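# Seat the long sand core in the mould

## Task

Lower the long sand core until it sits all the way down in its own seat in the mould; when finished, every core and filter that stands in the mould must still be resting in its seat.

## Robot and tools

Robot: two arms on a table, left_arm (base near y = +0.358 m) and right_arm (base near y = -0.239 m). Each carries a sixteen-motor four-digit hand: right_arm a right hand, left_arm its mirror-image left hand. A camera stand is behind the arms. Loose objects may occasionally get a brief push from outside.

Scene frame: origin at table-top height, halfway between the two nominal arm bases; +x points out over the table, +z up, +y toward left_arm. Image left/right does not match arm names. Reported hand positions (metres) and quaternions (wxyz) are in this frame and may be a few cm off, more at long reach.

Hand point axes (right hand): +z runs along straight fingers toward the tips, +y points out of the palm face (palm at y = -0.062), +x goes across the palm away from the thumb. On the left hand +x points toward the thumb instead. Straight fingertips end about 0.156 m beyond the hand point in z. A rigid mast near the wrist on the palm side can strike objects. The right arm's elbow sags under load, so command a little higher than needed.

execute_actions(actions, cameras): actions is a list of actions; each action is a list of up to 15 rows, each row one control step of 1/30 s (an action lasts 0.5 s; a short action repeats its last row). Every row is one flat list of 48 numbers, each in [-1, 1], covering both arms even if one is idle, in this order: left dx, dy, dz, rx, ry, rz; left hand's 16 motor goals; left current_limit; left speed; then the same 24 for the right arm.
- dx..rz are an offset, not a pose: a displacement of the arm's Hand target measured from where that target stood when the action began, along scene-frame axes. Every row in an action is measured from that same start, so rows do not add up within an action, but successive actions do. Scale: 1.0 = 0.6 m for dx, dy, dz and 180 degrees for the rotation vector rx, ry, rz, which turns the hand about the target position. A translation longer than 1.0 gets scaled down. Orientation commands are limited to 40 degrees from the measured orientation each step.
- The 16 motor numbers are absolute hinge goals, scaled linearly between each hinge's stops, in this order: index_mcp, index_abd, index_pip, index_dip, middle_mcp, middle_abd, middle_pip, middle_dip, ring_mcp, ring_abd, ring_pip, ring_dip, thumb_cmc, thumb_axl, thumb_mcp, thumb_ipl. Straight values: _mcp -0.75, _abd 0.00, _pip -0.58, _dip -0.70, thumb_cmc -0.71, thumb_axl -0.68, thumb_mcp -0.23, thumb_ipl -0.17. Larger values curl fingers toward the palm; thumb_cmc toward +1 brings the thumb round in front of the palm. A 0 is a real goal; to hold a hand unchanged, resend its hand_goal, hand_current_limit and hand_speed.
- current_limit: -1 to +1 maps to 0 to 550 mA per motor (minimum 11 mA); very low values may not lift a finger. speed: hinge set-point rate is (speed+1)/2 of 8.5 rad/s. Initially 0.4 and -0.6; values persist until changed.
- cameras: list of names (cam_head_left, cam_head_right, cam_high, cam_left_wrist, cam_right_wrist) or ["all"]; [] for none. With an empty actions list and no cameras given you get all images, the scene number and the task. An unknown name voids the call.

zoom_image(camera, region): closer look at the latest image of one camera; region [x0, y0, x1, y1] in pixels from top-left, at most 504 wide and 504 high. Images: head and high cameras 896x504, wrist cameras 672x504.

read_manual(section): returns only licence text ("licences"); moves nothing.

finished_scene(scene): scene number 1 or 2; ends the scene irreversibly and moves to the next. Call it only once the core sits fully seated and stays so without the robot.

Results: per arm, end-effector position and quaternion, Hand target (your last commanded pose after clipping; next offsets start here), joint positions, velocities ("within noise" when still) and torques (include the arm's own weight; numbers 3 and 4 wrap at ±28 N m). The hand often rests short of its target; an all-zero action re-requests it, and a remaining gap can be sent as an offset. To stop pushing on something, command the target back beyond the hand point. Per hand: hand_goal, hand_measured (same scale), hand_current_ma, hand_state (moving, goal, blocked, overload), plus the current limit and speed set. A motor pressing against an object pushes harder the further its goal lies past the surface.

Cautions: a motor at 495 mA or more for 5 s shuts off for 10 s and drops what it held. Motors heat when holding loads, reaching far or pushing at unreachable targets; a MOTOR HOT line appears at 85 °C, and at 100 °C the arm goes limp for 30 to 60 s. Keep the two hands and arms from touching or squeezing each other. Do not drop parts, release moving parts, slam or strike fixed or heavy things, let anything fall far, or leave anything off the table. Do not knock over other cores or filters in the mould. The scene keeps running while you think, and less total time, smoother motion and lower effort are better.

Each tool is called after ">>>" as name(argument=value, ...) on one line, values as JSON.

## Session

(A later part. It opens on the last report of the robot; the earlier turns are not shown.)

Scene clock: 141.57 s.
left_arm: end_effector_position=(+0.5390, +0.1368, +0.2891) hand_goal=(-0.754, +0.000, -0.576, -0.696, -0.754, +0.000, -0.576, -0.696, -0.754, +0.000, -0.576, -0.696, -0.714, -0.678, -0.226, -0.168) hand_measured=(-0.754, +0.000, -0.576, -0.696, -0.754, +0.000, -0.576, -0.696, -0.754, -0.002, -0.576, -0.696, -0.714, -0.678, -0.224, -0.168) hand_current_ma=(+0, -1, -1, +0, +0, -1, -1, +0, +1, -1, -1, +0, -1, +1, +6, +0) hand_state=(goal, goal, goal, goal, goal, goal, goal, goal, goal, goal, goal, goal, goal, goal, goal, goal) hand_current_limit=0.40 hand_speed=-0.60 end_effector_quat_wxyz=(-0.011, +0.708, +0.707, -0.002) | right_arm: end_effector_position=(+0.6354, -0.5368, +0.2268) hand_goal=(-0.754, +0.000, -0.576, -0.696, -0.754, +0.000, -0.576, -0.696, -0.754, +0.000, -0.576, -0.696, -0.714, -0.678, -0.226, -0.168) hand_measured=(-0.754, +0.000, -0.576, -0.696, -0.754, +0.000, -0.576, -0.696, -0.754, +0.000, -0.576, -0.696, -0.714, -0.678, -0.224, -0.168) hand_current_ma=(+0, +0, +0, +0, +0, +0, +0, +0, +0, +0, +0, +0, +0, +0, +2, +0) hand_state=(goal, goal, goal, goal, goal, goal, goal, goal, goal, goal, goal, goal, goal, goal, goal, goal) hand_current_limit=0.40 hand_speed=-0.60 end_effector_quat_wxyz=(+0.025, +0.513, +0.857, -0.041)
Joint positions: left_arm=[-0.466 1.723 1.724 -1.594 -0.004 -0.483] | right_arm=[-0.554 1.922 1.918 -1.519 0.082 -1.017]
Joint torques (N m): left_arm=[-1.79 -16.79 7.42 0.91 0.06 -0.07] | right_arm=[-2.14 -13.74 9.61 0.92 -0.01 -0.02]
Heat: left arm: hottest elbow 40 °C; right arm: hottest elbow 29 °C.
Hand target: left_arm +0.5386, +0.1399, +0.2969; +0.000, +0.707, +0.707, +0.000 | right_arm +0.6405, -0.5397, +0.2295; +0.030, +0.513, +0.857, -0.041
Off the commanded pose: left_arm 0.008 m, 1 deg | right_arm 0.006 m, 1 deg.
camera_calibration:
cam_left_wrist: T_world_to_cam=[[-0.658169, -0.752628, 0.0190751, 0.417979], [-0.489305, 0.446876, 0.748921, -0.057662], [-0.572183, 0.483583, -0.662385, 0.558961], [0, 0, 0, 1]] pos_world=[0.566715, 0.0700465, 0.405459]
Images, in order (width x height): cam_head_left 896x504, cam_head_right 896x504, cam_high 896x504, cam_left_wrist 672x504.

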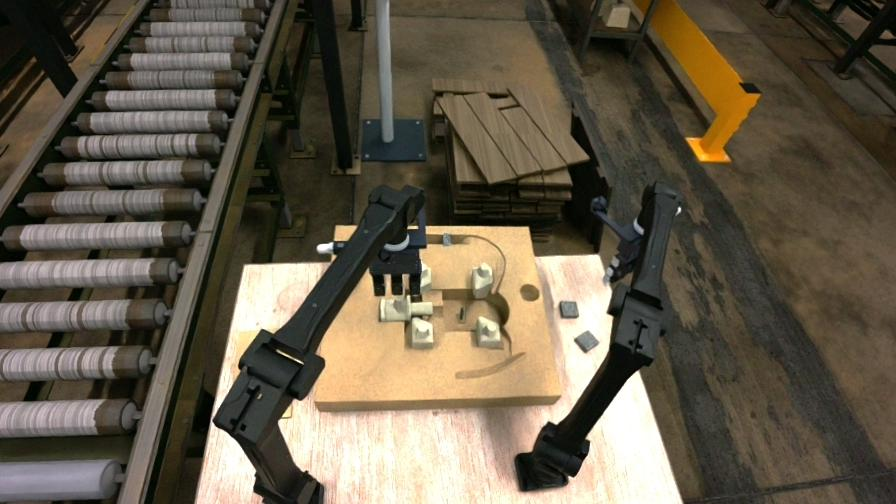

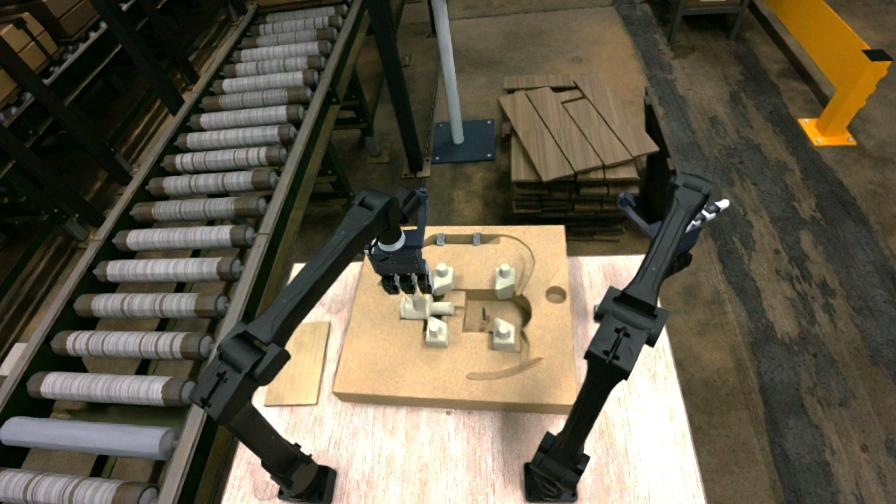

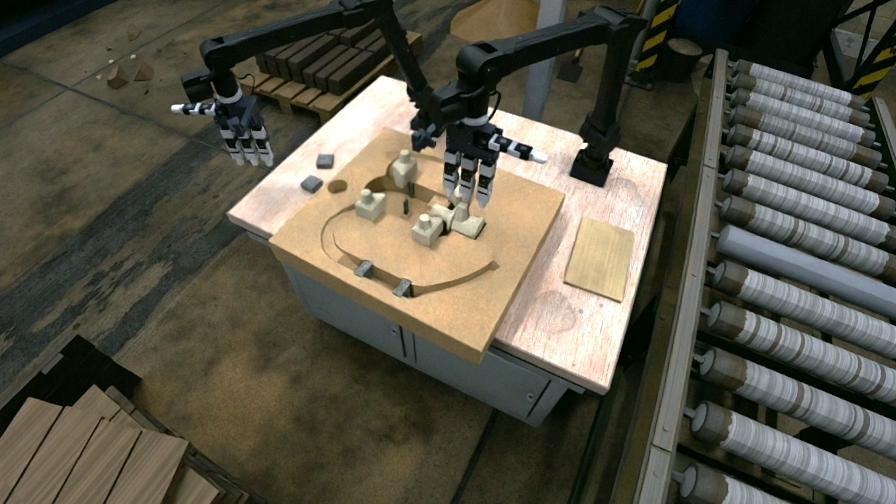

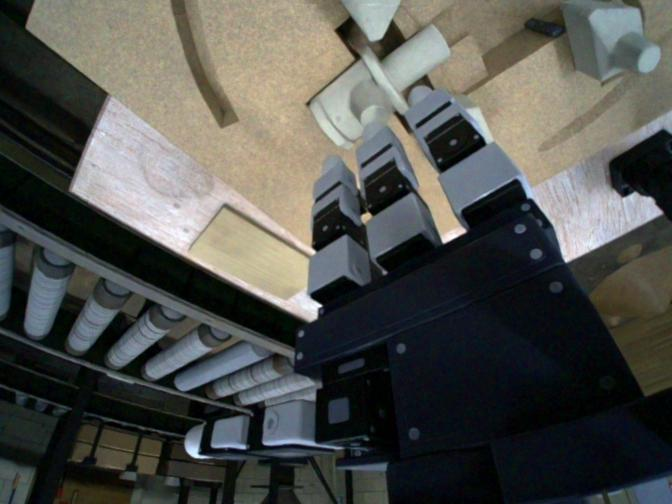

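>>> execute_actions(actions=[[[0.008,-0.013,0.0,0,0,0,-0.754,0,-0.576,-0.696,-0.754,0,-0.576,-0.696,-0.754,0,-0.576,-0.696,-0.714,-0.678,-0.226,-0.168,0.4,-0.6,0,0,0,0,0,0,-0.754,0,-0.576,-0.696,-0.754,0,-0.576,-0.696,-0.754,0,-0.576,-0.696,-0.714,-0.678,-0.226,-0.168,0.4,-0.6]],[[0,0,-0.013,0,0,0,-0.754,0,-0.576,-0.696,-0.754,0,-0.576,-0.696,-0.754,0,-0.576,-0.696,-0.714,-0.678,-0.226,-0.168,0.4,-0.6,0,0,0,0,0,0,-0.754,0,-0.576,-0.696,-0.754,0,-0.576,-0.696,-0.754,0,-0.576,-0.696,-0.714,-0.678,-0.226,-0.168,0.4,-0.6]]], cameras=["cam_left_wrist","cam_high"])

>>> zoom_image(camera="cam_left_wrist", region=[280, 20, 460, 200])

>>> zoom_image(camera="cam_high", region=[390, 130, 500, 250])

Scene clock: 155.80 s.
left_arm: end_effector_position=(+0.5420, +0.1353, +0.2899) hand_goal=(-0.754, +0.000, -0.576, -0.696, -0.754, +0.000, -0.576, -0.696, -0.754, +0.000, -0.576, -0.696, -0.714, -0.678, -0.226, -0.168) hand_measured=(-0.754, +0.000, -0.576, -0.696, -0.754, +0.000, -0.576, -0.696, -0.754, -0.002, -0.576, -0.696, -0.714, -0.678, -0.224, -0.168) hand_current_ma=(+0, -1, -1, +0, +0, -1, -1, +0, +1, -1, -1, +0, -1, +1, +6, +0) hand_state=(goal, goal, goal, goal, goal, goal, goal, goal, goal, goal, goal, goal, goal, goal, goal, goal) hand_current_limit=0.40 hand_speed=-0.60 end_effector_quat_wxyz=(-0.005, +0.708, +0.707, +0.001) | right_arm: end_effector_position=(+0.6354, -0.5368, +0.2268) hand_goal=(-0.754, +0.000, -0.576, -0.696, -0.754, +0.000, -0.576, -0.696, -0.754, +0.000, -0.576, -0.696, -0.714, -0.678, -0.226, -0.168) hand_measured=(-0.754, +0.000, -0.576, -0.696, -0.754, +0.000, -0.576, -0.696, -0.754, +0.000, -0.576, -0.696, -0.714, -0.678, -0.224, -0.168) hand_current_ma=(+0, +0, +0, +0, +0, +0, +0, +0, +0, +0, +0, +0, +0, +0, +2, +0) hand_state=(goal, goal, goal, goal, goal, goal, goal, goal, goal, goal, goal, goal, goal, goal, goal, goal) hand_current_limit=0.40 hand_speed=-0.60 end_effector_quat_wxyz=(+0.025, +0.513, +0.857, -0.041)
Joint positions: left_arm=[-0.466 1.723 1.724 -1.581 -0.004 -0.483] | right_arm=[-0.554 1.922 1.918 -1.519 0.082 -1.017]
Joint torques (N m): left_arm=[-3.02 -14.97 8.02 0.87 0.06 -0.18] | right_arm=[-1.55 -14.27 9.59 0.77 0.02 0.01]
Heat: left arm: hottest elbow 39 °C; right arm: hottest elbow 29 °C.
Hand target: left_arm +0.5435, +0.1321, +0.2891; +0.000, +0.707, +0.707, +0.000 | right_arm +0.6405, -0.5397, +0.2295; +0.030, +0.513, +0.857, -0.041
Off the commanded pose: left_arm 0.004 m, 1 deg | right_arm 0.006 m, 1 deg.
camera_calibration:
cam_left_wrist: T_world_to_cam=[[-0.658438, -0.752467, 0.0159033, 0.419832], [-0.498296, 0.451669, 0.740065, -0.049296], [-0.564057, 0.479362, -0.672348, 0.56101], [0, 0, 0, 1]] pos_world=[0.568311, 0.0692481, 0.406999]
Images, in order (width x height): cam_high 896x504, cam_left_wrist 672x504.

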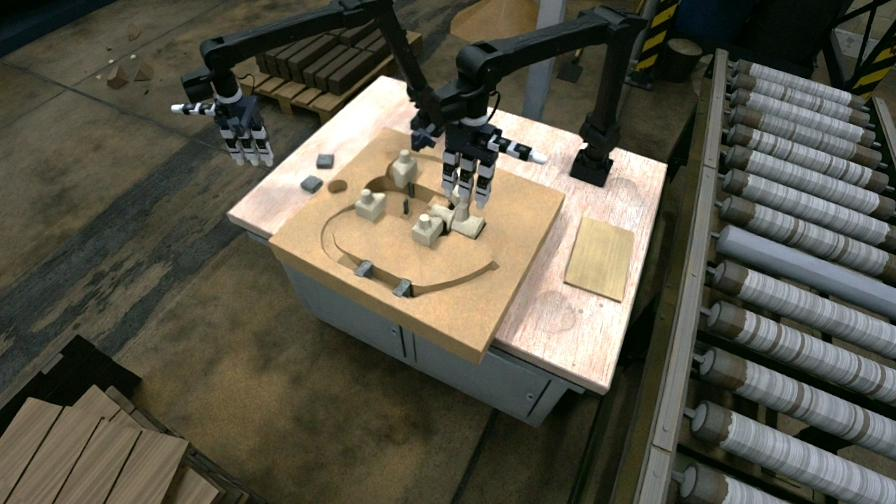

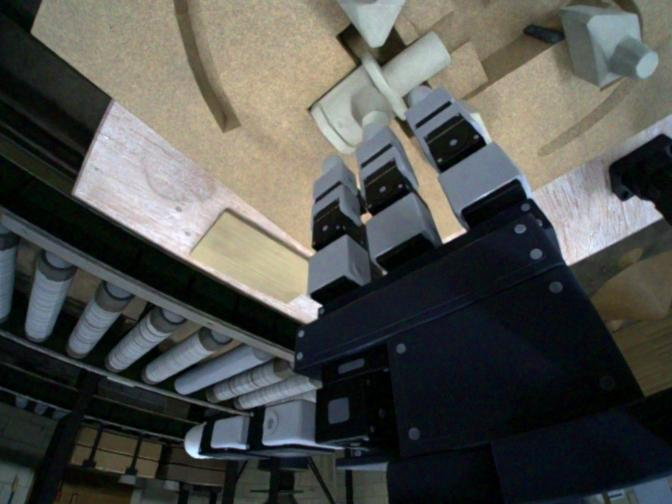

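Scaled by 2.800 from the camera's 672x504 image, which has a finer 960x720 frame.

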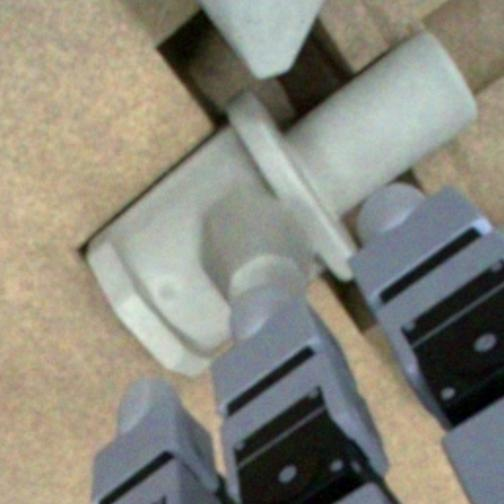

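Scaled by 4.200 from the camera's 896x504 image, which has a finer 1280x720 frame.

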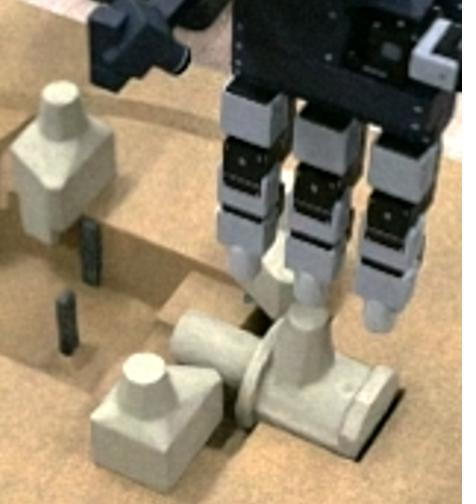

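>>> execute_actions(actions=[[[0.003,-0.006,-0.015,0,0,0,-0.754,0,-0.576,-0.696,-0.754,0,-0.576,-0.696,-0.754,0,-0.576,-0.696,-0.714,-0.678,-0.226,-0.168,0.4,-0.6,0,0,0,0,0,0,-0.754,0,-0.576,-0.696,-0.754,0,-0.576,-0.696,-0.754,0,-0.576,-0.696,-0.714,-0.678,-0.226,-0.168,0.4,-0.6]]], cameras=["cam_left_wrist","cam_high"])

>>> zoom_image(camera="cam_left_wrist", region=[280, 20, 460, 200])

>>> zoom_image(camera="cam_high", region=[390, 130, 500, 250])

Scene clock: 164.80 s.
left_arm: end_effector_position=(+0.5464, +0.1330, +0.2912) hand_goal=(-0.754, +0.000, -0.576, -0.696, -0.754, +0.000, -0.576, -0.696, -0.754, +0.000, -0.576, -0.696, -0.714, -0.678, -0.226, -0.168) hand_measured=(-0.754, +0.000, -0.576, -0.696, -0.754, +0.000, -0.576, -0.696, -0.754, -0.002, -0.576, -0.696, -0.714, -0.678, -0.224, -0.168) hand_current_ma=(+0, -1, -1, +0, +0, -1, -1, +0, +1, -1, -1, +0, -1, +1, +6, +0) hand_state=(goal, goal, goal, goal, goal, goal, goal, goal, goal, goal, goal, goal, goal, goal, goal, goal) hand_current_limit=0.40 hand_speed=-0.60 end_effector_quat_wxyz=(+0.005, +0.708, +0.707, +0.003) | right_arm: end_effector_position=(+0.6354, -0.5368, +0.2268) hand_goal=(-0.754, +0.000, -0.576, -0.696, -0.754, +0.000, -0.576, -0.696, -0.754, +0.000, -0.576, -0.696, -0.714, -0.678, -0.226, -0.168) hand_measured=(-0.754, +0.000, -0.576, -0.696, -0.754, +0.000, -0.576, -0.696, -0.754, +0.000, -0.576, -0.696, -0.714, -0.678, -0.224, -0.168) hand_current_ma=(+0, +0, +0, +0, +0, +0, +0, +0, +0, +0, +0, +0, +0, +0, +2, +0) hand_state=(goal, goal, goal, goal, goal, goal, goal, goal, goal, goal, goal, goal, goal, goal, goal, goal) hand_current_limit=0.40 hand_speed=-0.60 end_effector_quat_wxyz=(+0.025, +0.513, +0.857, -0.041)
Joint positions: left_arm=[-0.466 1.723 1.724 -1.561 -0.004 -0.483] | right_arm=[-0.554 1.922 1.918 -1.519 0.082 -1.017]
Joint torques (N m): left_arm=[-2.73 -14.33 7.25 0.98 0.03 -0.24] | right_arm=[-1.32 -14.1 9.61 0.72 0.02 -0.01]
Heat: left arm: hottest elbow 38 °C; right arm: hottest elbow 29 °C.
Hand target: left_arm +0.5452, +0.1286, +0.2801; +0.000, +0.707, +0.707, +0.000 | right_arm +0.6405, -0.5397, +0.2295; +0.030, +0.513, +0.857, -0.041
Off the commanded pose: left_arm 0.012 m, 1 deg | right_arm 0.006 m, 1 deg.
camera_calibration:
cam_left_wrist: T_world_to_cam=[[-0.65862, -0.752392, 0.011264, 0.422402], [-0.511216, 0.458386, 0.727008, -0.037098], [-0.552158, 0.473064, -0.686536, 0.563911], [0, 0, 0, 1]] pos_world=[0.570605, 0.0680513, 0.409358]
Images, in order (width x height): cam_high 896x504, cam_left_wrist 672x504.

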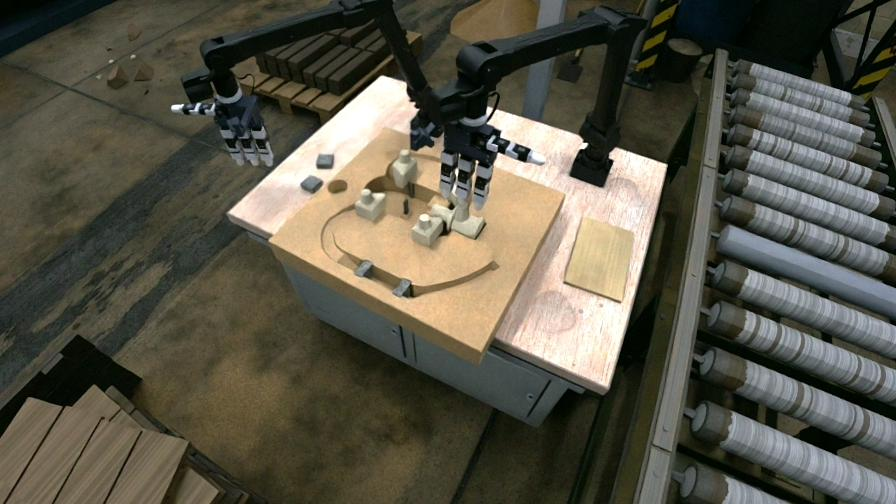

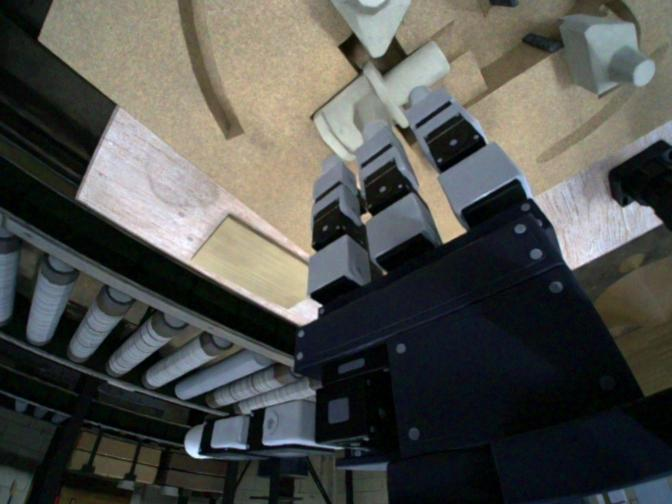

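Scaled by 2.800 from the camera's 672x504 image, which has a finer 960x720 frame.

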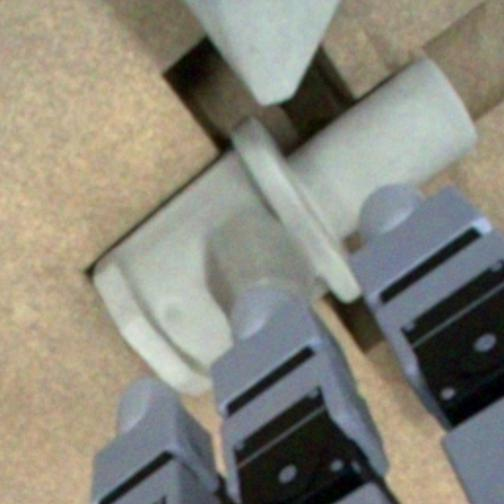

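Scaled by 4.200 from the camera's 896x504 image, which has a finer 1280x720 frame.

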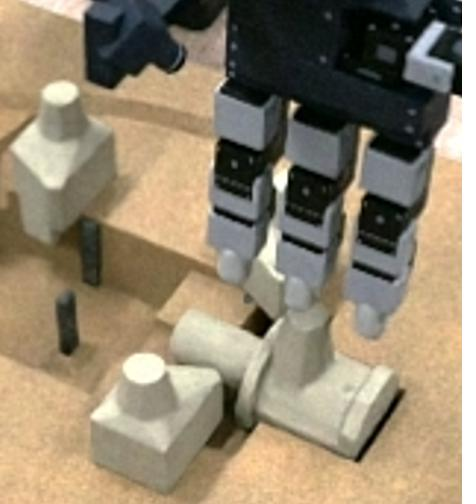

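>>> execute_actions(actions=[[[-0.007,0.003,-0.025,0,0,0,-0.754,0,-0.576,-0.696,-0.754,0,-0.576,-0.696,-0.754,0,-0.576,-0.696,-0.714,-0.678,-0.226,-0.168,0.4,-0.6,0,0,0,0,0,0,-0.754,0,-0.576,-0.696,-0.754,0,-0.576,-0.696,-0.754,0,-0.576,-0.696,-0.714,-0.678,-0.226,-0.168,0.4,-0.6]]], cameras=["cam_left_wrist","cam_high"])

>>> zoom_image(camera="cam_left_wrist", region=[280, 20, 460, 200])

>>> zoom_image(camera="cam_high", region=[390, 130, 500, 250])

Scene clock: 178.53 s.
left_arm: end_effector_position=(+0.5445, +0.1339, +0.2753) hand_goal=(-0.754, +0.000, -0.576, -0.696, -0.754, +0.000, -0.576, -0.696, -0.754, +0.000, -0.576, -0.696, -0.714, -0.678, -0.226, -0.168) hand_measured=(-0.754, +0.000, -0.576, -0.696, -0.754, +0.000, -0.576, -0.696, -0.754, -0.002, -0.576, -0.696, -0.714, -0.678, -0.222, -0.168) hand_current_ma=(+0, -1, -1, +0, +0, +0, +0, +1, +1, -1, -1, +0, -1, +1, +9, +0) hand_state=(goal, goal, goal, goal, goal, goal, goal, goal, goal, goal, goal, goal, goal, goal, goal, goal) hand_current_limit=0.40 hand_speed=-0.60 end_effector_quat_wxyz=(+0.004, +0.708, +0.707, +0.003) | right_arm: end_effector_position=(+0.6354, -0.5368, +0.2268) hand_goal=(-0.754, +0.000, -0.576, -0.696, -0.754, +0.000, -0.576, -0.696, -0.754, +0.000, -0.576, -0.696, -0.714, -0.678, -0.226, -0.168) hand_measured=(-0.754, +0.000, -0.576, -0.696, -0.754, +0.000, -0.576, -0.696, -0.754, +0.000, -0.576, -0.696, -0.714, -0.678, -0.224, -0.168) hand_current_ma=(+0, +0, +0, +0, +0, +0, +0, +0, +0, +0, +0, +0, +0, +0, +2, +0) hand_state=(goal, goal, goal, goal, goal, goal, goal, goal, goal, goal, goal, goal, goal, goal, goal, goal) hand_current_limit=0.40 hand_speed=-0.60 end_effector_quat_wxyz=(+0.025, +0.513, +0.857, -0.041)
Joint positions: left_arm=[-0.466 1.719 1.678 -1.52 -0.003 -0.483] | right_arm=[-0.554 1.922 1.918 -1.519 0.082 -1.017]
Joint torques (N m): left_arm=[-2.96 -14.56 6.69 0.92 0.04 -0.23] | right_arm=[-1.96 -14.86 9.58 0.76 0 0]
Heat: left arm: hottest elbow 37 °C; right arm: hottest elbow 29 °C.
Hand target: left_arm +0.5411, +0.1303, +0.2650; +0.000, +0.707, +0.707, +0.000 | right_arm +0.6405, -0.5397, +0.2295; +0.030, +0.513, +0.857, -0.041
Off the commanded pose: left_arm 0.011 m, 1 deg | right_arm 0.006 m, 1 deg.
camera_calibration:
cam_left_wrist: T_world_to_cam=[[-0.658617, -0.752383, 0.012004, 0.421837], [-0.509897, 0.457969, 0.728196, -0.0278349], [-0.553379, 0.473481, -0.685264, 0.551827], [0, 0, 0, 1]] pos_world=[0.569006, 0.068851, 0.393353]
Images, in order (width x height): cam_high 896x504, cam_left_wrist 672x504.

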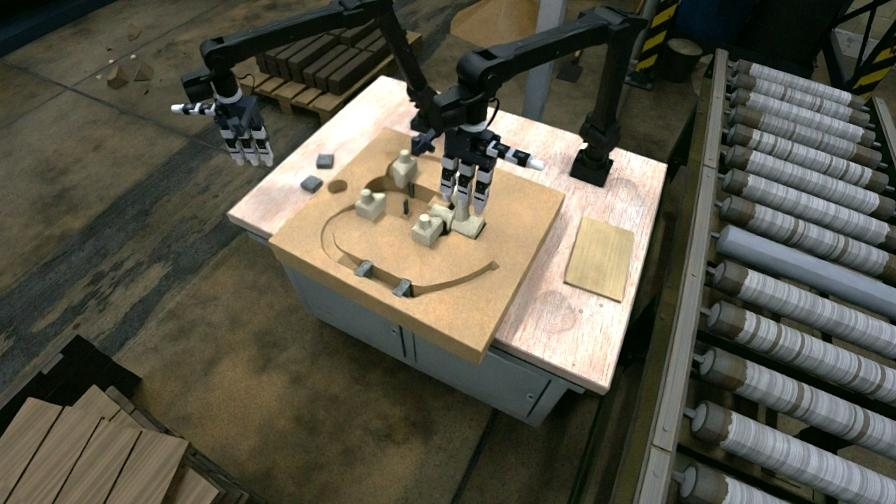

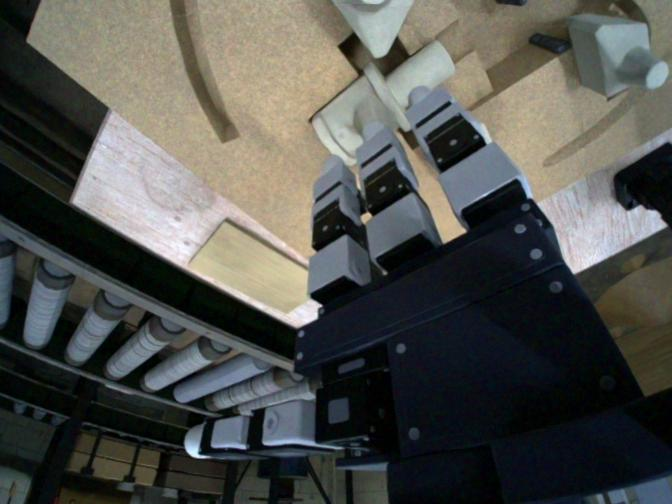

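Scaled by 2.800 from the camera's 672x504 image, which has a finer 960x720 frame.

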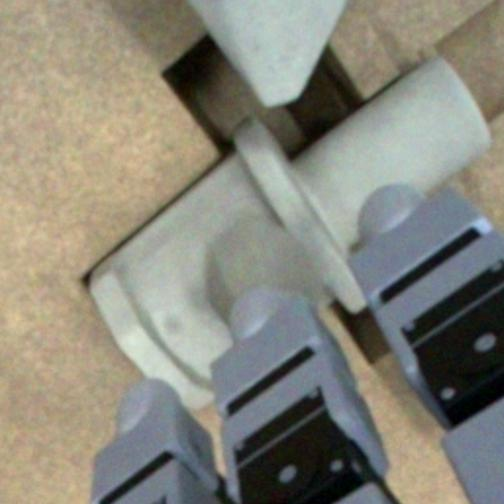

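Scaled by 4.200 from the camera's 896x504 image, which has a finer 1280x720 frame.

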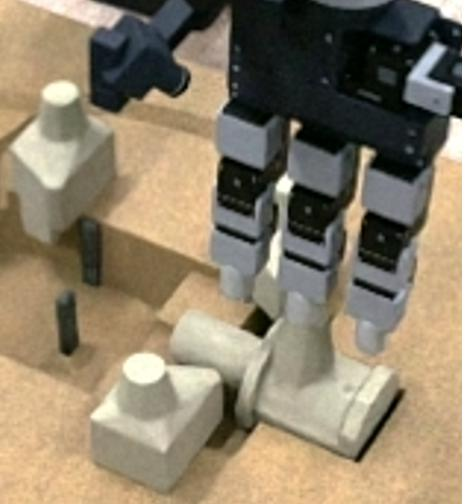

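>>> execute_actions(actions=[[[0,0,-0.02,0,0,0,-0.754,0,-0.576,-0.696,-0.754,0,-0.576,-0.696,-0.754,0,-0.576,-0.696,-0.714,-0.678,-0.226,-0.168,0.4,-0.6,0,0,0,0,0,0,-0.754,0,-0.576,-0.696,-0.754,0,-0.576,-0.696,-0.754,0,-0.576,-0.696,-0.714,-0.678,-0.226,-0.168,0.4,-0.6]]], cameras=["cam_left_wrist","cam_high"])

>>> zoom_image(camera="cam_left_wrist", region=[280, 20, 460, 200])

>>> zoom_image(camera="cam_high", region=[390, 130, 500, 250])

Scene clock: 186.97 s.
left_arm: end_effector_position=(+0.5451, +0.1335, +0.2754) hand_goal=(-0.754, +0.000, -0.576, -0.696, -0.754, +0.000, -0.576, -0.696, -0.754, +0.000, -0.576, -0.696, -0.714, -0.678, -0.226, -0.168) hand_measured=(-0.754, +0.000, -0.576, -0.696, -0.764, -0.010, -0.582, -0.698, -0.754, -0.002, -0.576, -0.696, -0.714, -0.678, -0.222, -0.168) hand_current_ma=(+0, -1, -1, +0, -26, -19, -11, -4, +1, -1, -1, +0, -1, +1, +9, +0) hand_state=(goal, goal, goal, goal, goal, goal, goal, goal, goal, goal, goal, goal, goal, goal, goal, goal) hand_current_limit=0.40 hand_speed=-0.60 end_effector_quat_wxyz=(+0.013, +0.707, +0.707, +0.006) | right_arm: end_effector_position=(+0.6354, -0.5368, +0.2268) hand_goal=(-0.754, +0.000, -0.576, -0.696, -0.754, +0.000, -0.576, -0.696, -0.754, +0.000, -0.576, -0.696, -0.714, -0.678, -0.226, -0.168) hand_measured=(-0.754, +0.000, -0.576, -0.696, -0.754, +0.000, -0.576, -0.696, -0.754, +0.000, -0.576, -0.696, -0.714, -0.678, -0.224, -0.168) hand_current_ma=(+0, +0, +0, +0, +0, +0, +0, +0, +0, +0, +0, +0, +0, +0, +2, +0) hand_state=(goal, goal, goal, goal, goal, goal, goal, goal, goal, goal, goal, goal, goal, goal, goal, goal) hand_current_limit=0.40 hand_speed=-0.60 end_effector_quat_wxyz=(+0.025, +0.513, +0.857, -0.041)
Joint positions: left_arm=[-0.466 1.708 1.661 -1.495 -0.003 -0.483] | right_arm=[-0.554 1.922 1.918 -1.519 0.082 -1.017]
Joint torques (N m): left_arm=[-3.08 -13.33 5.82 1.2 -0.01 -0.2] | right_arm=[-2.02 -14.04 9.48 0.64 0.01 0]
Heat: left arm: hottest elbow 35 °C; right arm: hottest elbow 29 °C.
Hand target: left_arm +0.5411, +0.1303, +0.2532; +0.000, +0.707, +0.707, +0.000 | right_arm +0.6405, -0.5397, +0.2295; +0.030, +0.513, +0.857, -0.041
Off the commanded pose: left_arm 0.023 m, 2 deg | right_arm 0.006 m, 1 deg.
camera_calibration:
cam_left_wrist: T_world_to_cam=[[-0.658757, -0.752317, 0.00766568, 0.423288], [-0.522067, 0.464431, 0.715367, -0.0182433], [-0.541743, 0.467251, -0.698707, 0.550593], [0, 0, 0, 1]] pos_world=[0.5676, 0.0696545, 0.394509]
Images, in order (width x height): cam_high 896x504, cam_left_wrist 672x504.

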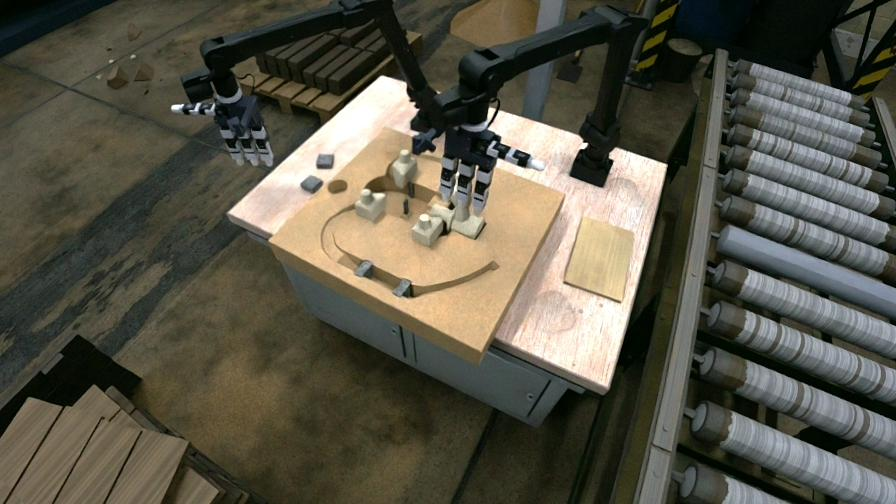

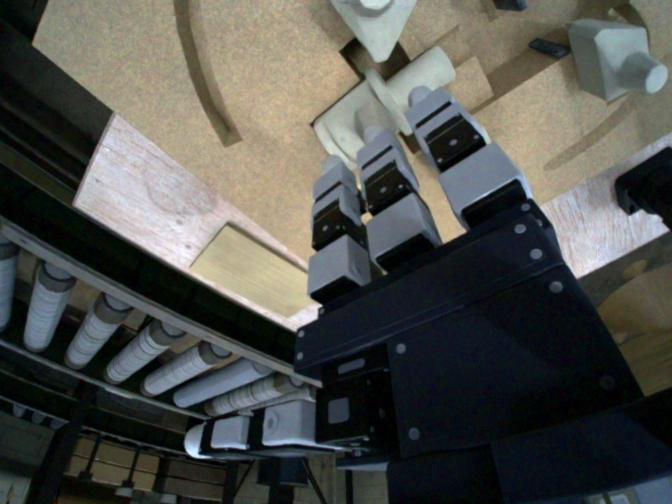

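Scaled by 2.800 from the camera's 672x504 image, which has a finer 960x720 frame.

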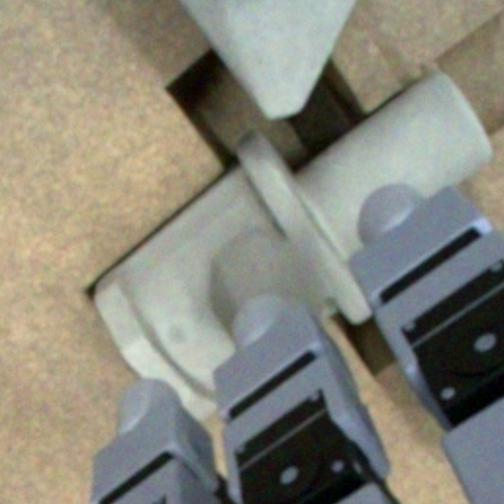

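Scaled by 4.200 from the camera's 896x504 image, which has a finer 1280x720 frame.

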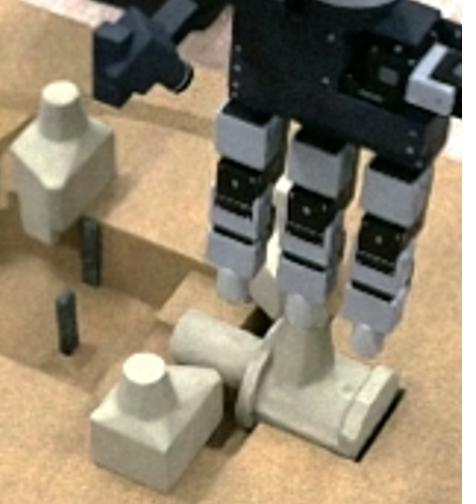

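>>> execute_actions(actions=[[[-0.003,0,-0.025,0,0,0,-0.754,0,-0.576,-0.696,-0.754,0,-0.576,-0.696,-0.754,0,-0.576,-0.696,-0.714,-0.678,-0.226,-0.168,0.4,-0.6,0,0,0,0,0,0,-0.754,0,-0.576,-0.696,-0.754,0,-0.576,-0.696,-0.754,0,-0.576,-0.696,-0.714,-0.678,-0.226,-0.168,0.4,-0.6]]], cameras=["cam_left_wrist","cam_high"])

>>> zoom_image(camera="cam_left_wrist", region=[280, 20, 460, 200])

>>> zoom_image(camera="cam_high", region=[390, 130, 500, 250])

Scene clock: 193.23 s.
left_arm: end_effector_position=(+0.5437, +0.1343, +0.2762) hand_goal=(-0.754, +0.000, -0.576, -0.696, -0.754, +0.000, -0.576, -0.696, -0.754, +0.000, -0.576, -0.696, -0.714, -0.678, -0.226, -0.168) hand_measured=(-0.754, +0.000, -0.576, -0.696, -0.770, -0.016, -0.586, -0.702, -0.754, -0.002, -0.576, -0.696, -0.714, -0.678, -0.222, -0.168) hand_current_ma=(+0, -1, -1, +0, -45, -31, -21, -11, +1, -1, -1, +0, -1, +1, +9, +0) hand_state=(goal, goal, goal, goal, goal, goal, goal, goal, goal, goal, goal, goal, goal, goal, goal, goal) hand_current_limit=0.40 hand_speed=-0.60 end_effector_quat_wxyz=(+0.026, +0.707, +0.706, +0.010) | right_arm: end_effector_position=(+0.6354, -0.5368, +0.2268) hand_goal=(-0.754, +0.000, -0.576, -0.696, -0.754, +0.000, -0.576, -0.696, -0.754, +0.000, -0.576, -0.696, -0.714, -0.678, -0.226, -0.168) hand_measured=(-0.754, +0.000, -0.576, -0.696, -0.754, +0.000, -0.576, -0.696, -0.754, +0.000, -0.576, -0.696, -0.714, -0.678, -0.224, -0.168) hand_current_ma=(+0, +0, +0, +0, +0, +0, +0, +0, +0, +0, +0, +0, +0, +0, +2, +0) hand_state=(goal, goal, goal, goal, goal, goal, goal, goal, goal, goal, goal, goal, goal, goal, goal, goal) hand_current_limit=0.40 hand_speed=-0.60 end_effector_quat_wxyz=(+0.025, +0.513, +0.857, -0.041)
Joint positions: left_arm=[-0.466 1.687 1.63 -1.458 -0.003 -0.483] | right_arm=[-0.554 1.922 1.918 -1.519 0.082 -1.017]
Joint torques (N m): left_arm=[-3.25 -11.46 5.2 1.29 0.01 -0.23] | right_arm=[-2.2 -13.98 9.48 0.87 -0.02 -0.03]
Heat: left arm: hottest elbow 34 °C; right arm: hottest elbow 30 °C.
Hand target: left_arm +0.5393, +0.1304, +0.2382; +0.000, +0.707, +0.707, +0.000 | right_arm +0.6405, -0.5397, +0.2295; +0.030, +0.513, +0.857, -0.041
Off the commanded pose: left_arm 0.038 m, 3 deg | right_arm 0.006 m, 1 deg.
camera_calibration:
cam_left_wrist: T_world_to_cam=[[-0.658894, -0.752234, 0.0014211, 0.42464], [-0.538778, 0.473242, 0.696965, -0.00685745], [-0.524953, 0.458461, -0.717104, 0.547078], [0, 0, 0, 1]] pos_world=[0.563289, 0.07186, 0.396488]
Images, in order (width x height): cam_high 896x504, cam_left_wrist 672x504.

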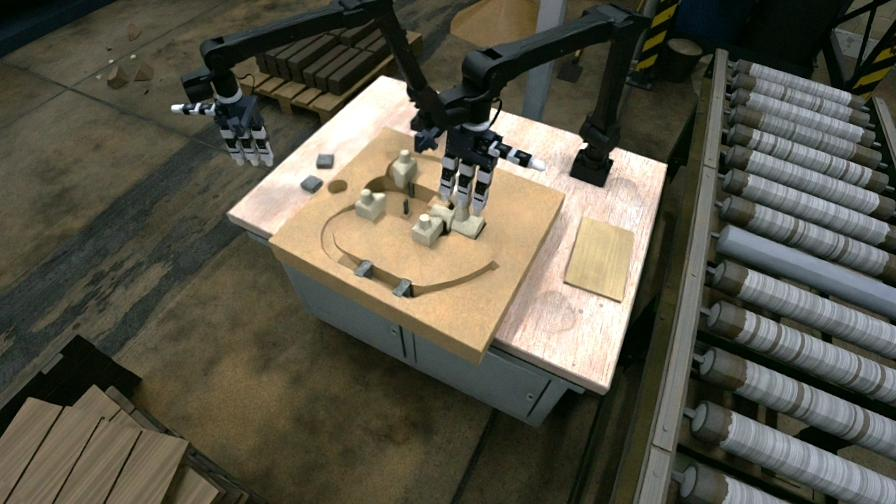

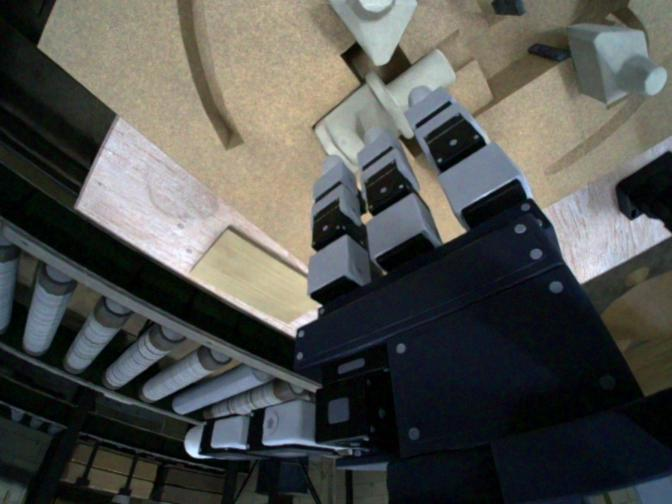

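Scaled by 2.800 from the camera's 672x504 image, which has a finer 960x720 frame.

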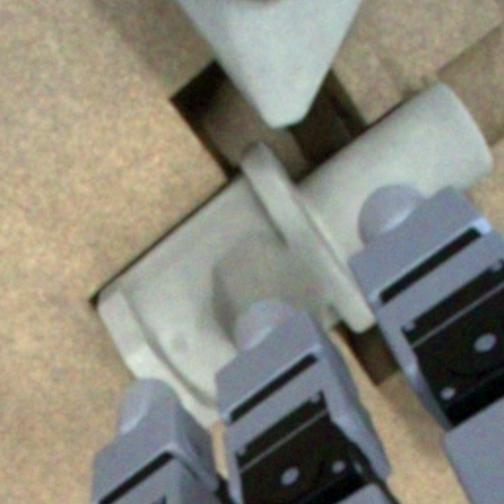

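Scaled by 4.200 from the camera's 896x504 image, which has a finer 1280x720 frame.

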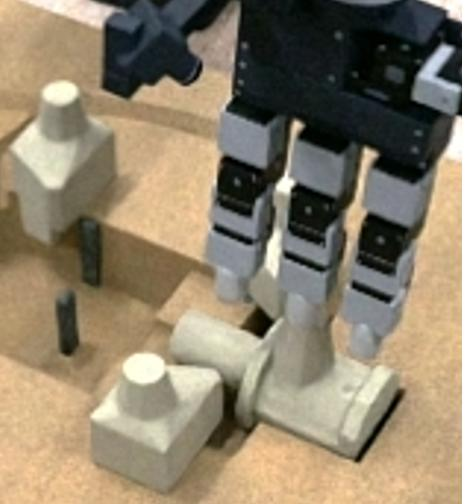

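>>> execute_actions(actions=[[[0.003,0,0.065,0,0,0,-0.754,0,-0.576,-0.696,-0.754,0,-0.576,-0.696,-0.754,0,-0.576,-0.696,-0.714,-0.678,-0.226,-0.168,0.4,-0.6,0,0,0,0,0,0,-0.754,0,-0.576,-0.696,-0.754,0,-0.576,-0.696,-0.754,0,-0.576,-0.696,-0.714,-0.678,-0.226,-0.168,0.4,-0.6]],[[0,0,0.13,0,0,0,-0.754,0,-0.576,-0.696,-0.754,0,-0.576,-0.696,-0.754,0,-0.576,-0.696,-0.714,-0.678,-0.226,-0.168,0.4,-0.6,0,0,0,0,0,0,-0.754,0,-0.576,-0.696,-0.754,0,-0.576,-0.696,-0.754,0,-0.576,-0.696,-0.714,-0.678,-0.226,-0.168,0.4,-0.6]]], cameras=["cam_left_wrist","cam_high","cam_head_left","cam_head_right"])

>>> zoom_image(camera="cam_left_wrist", region=[290, 20, 430, 160])

>>> zoom_image(camera="cam_high", region=[430, 190, 495, 245])

>>> zoom_image(camera="cam_head_left", region=[372, 280, 442, 350])

>>> zoom_image(camera="cam_head_right", region=[392, 280, 462, 350])

Scene clock: 245.70 s.
left_arm: end_effector_position=(+0.5326, +0.1397, +0.3377) hand_goal=(-0.754, +0.000, -0.576, -0.696, -0.754, +0.000, -0.576, -0.696, -0.754, +0.000, -0.576, -0.696, -0.714, -0.678, -0.226, -0.168) hand_measured=(-0.754, +0.000, -0.576, -0.696, -0.750, +0.002, -0.574, -0.694, -0.754, -0.002, -0.576, -0.696, -0.714, -0.678, -0.222, -0.168) hand_current_ma=(+1, -1, -1, +0, +7, +4, +4, +5, +1, -1, -1, +0, -1, +1, +9, +0) hand_state=(goal, goal, goal, goal, goal, goal, goal, goal, goal, goal, goal, goal, goal, goal, goal, goal) hand_current_limit=0.40 hand_speed=-0.60 end_effector_quat_wxyz=(-0.004, +0.708, +0.707, -0.001) | right_arm: end_effector_position=(+0.6354, -0.5368, +0.2268) hand_goal=(-0.754, +0.000, -0.576, -0.696, -0.754, +0.000, -0.576, -0.696, -0.754, +0.000, -0.576, -0.696, -0.714, -0.678, -0.226, -0.168) hand_measured=(-0.754, +0.000, -0.576, -0.696, -0.754, +0.000, -0.576, -0.696, -0.754, +0.000, -0.576, -0.696, -0.714, -0.678, -0.224, -0.168) hand_current_ma=(+0, +0, +0, +0, +0, +0, +0, +0, +0, +0, +0, +0, +0, +0, +2, +0) hand_state=(goal, goal, goal, goal, goal, goal, goal, goal, goal, goal, goal, goal, goal, goal, goal, goal) hand_current_limit=0.40 hand_speed=-0.60 end_effector_quat_wxyz=(+0.025, +0.513, +0.857, -0.041)
Joint positions: left_arm=[-0.466 1.701 1.821 -1.698 -0.001 -0.483] | right_arm=[-0.554 1.922 1.918 -1.519 0.082 -1.017]
Joint torques (N m): left_arm=[-2.96 -13.57 12.18 0.16 -0.18 -0.21] | right_arm=[-1.44 -13.8 9.46 0.76 0 0.02]
Heat: left arm: hottest elbow 31 °C; right arm: hottest elbow 30 °C.
Hand target: left_arm +0.5411, +0.1303, +0.3550; +0.000, +0.707, +0.707, +0.000 | right_arm +0.6405, -0.5397, +0.2295; +0.030, +0.513, +0.857, -0.041
Off the commanded pose: left_arm 0.022 m, 0 deg | right_arm 0.006 m, 1 deg.
joint sent to its limit (left arm) — joint 4 (wrist pitch), lower limit. The joint targets still meet the commanded pose.
camera_calibration:
cam_left_wrist: T_world_to_cam=[[-0.658357, -0.752485, 0.018222, 0.415393], [-0.498199, 0.453771, 0.738844, -0.0913304], [-0.564238, 0.477345, -0.67363, 0.586517], [0, 0, 0, 1]] pos_world=[0.558911, 0.0740492, 0.455005]
Images, in order (width x height): cam_head_left 896x504, cam_head_right 896x504, cam_high 896x504, cam_left_wrist 672x504.

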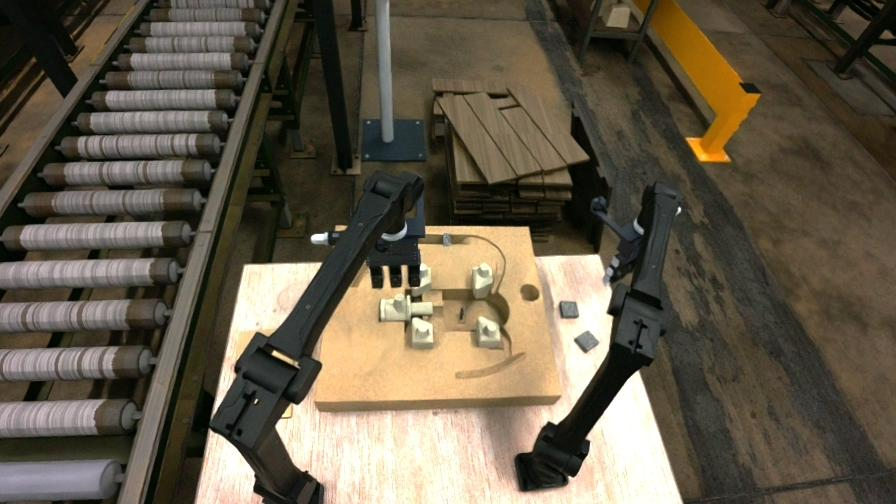

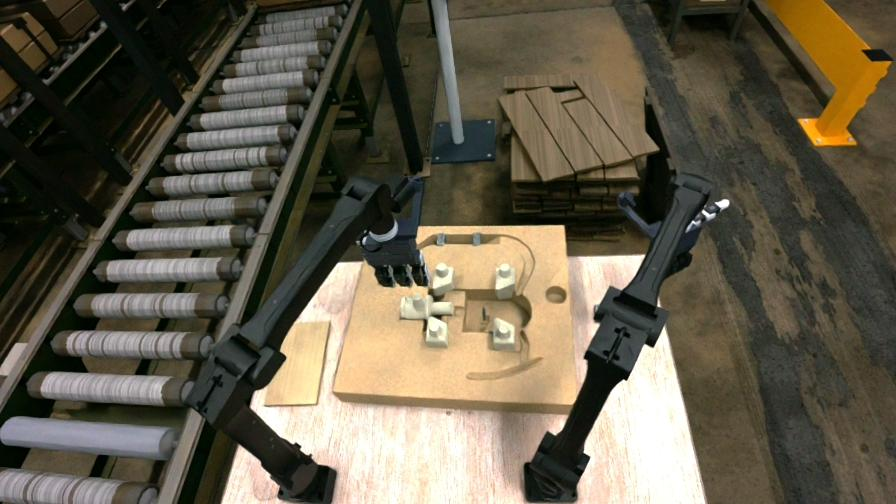

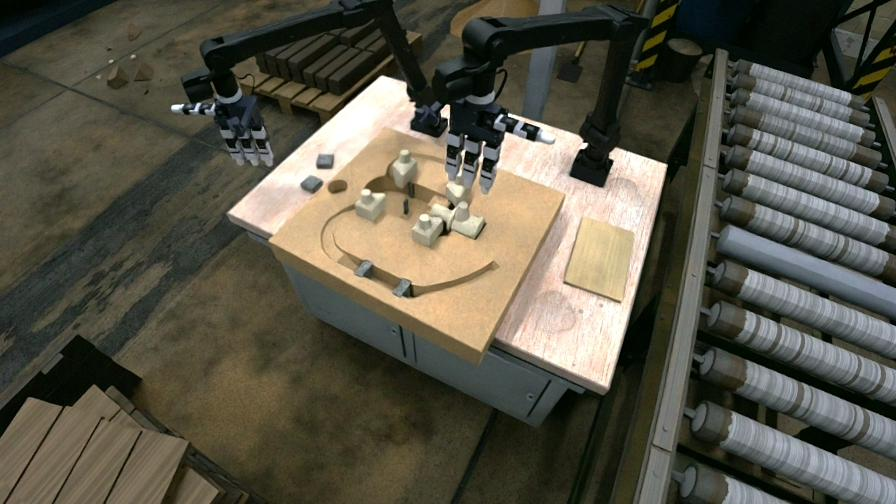

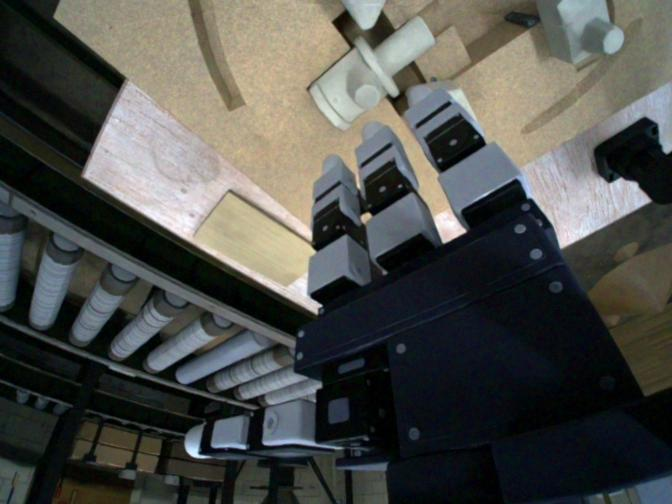

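Scaled by 3.600 from the camera's 672x504 image, which has a finer 960x720 frame.

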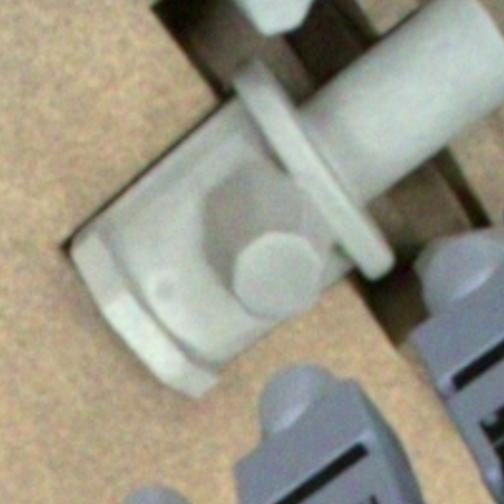

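Scaled by 7.754 from the camera's 896x504 image, which has a finer 1280x720 frame.

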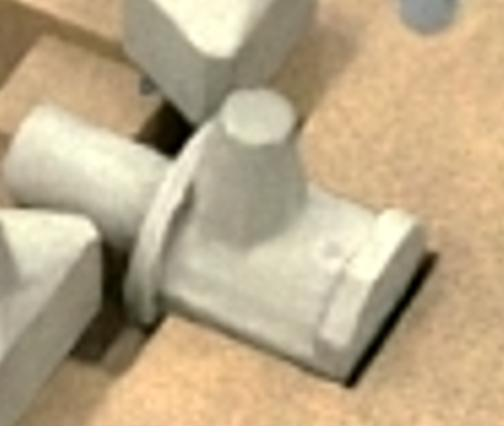

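Scaled by 7.200 from the camera's 896x504 image, which has a finer 1280x720 frame.

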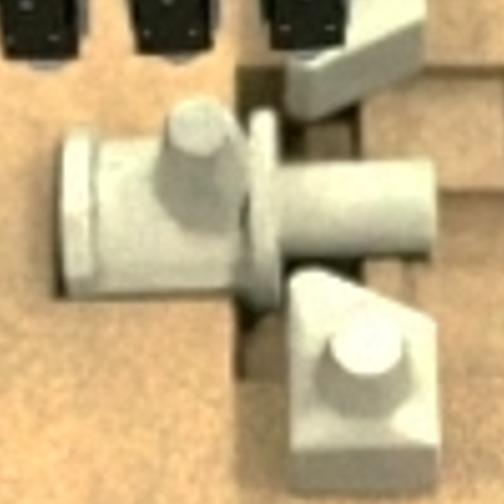

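Scaled by 7.200 from the camera's 896x504 image, which has a finer 1280x720 frame.

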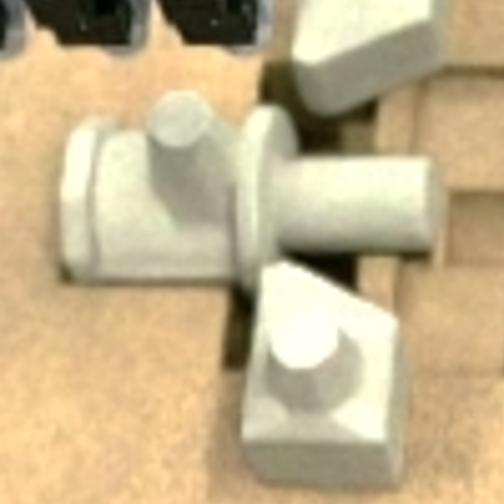

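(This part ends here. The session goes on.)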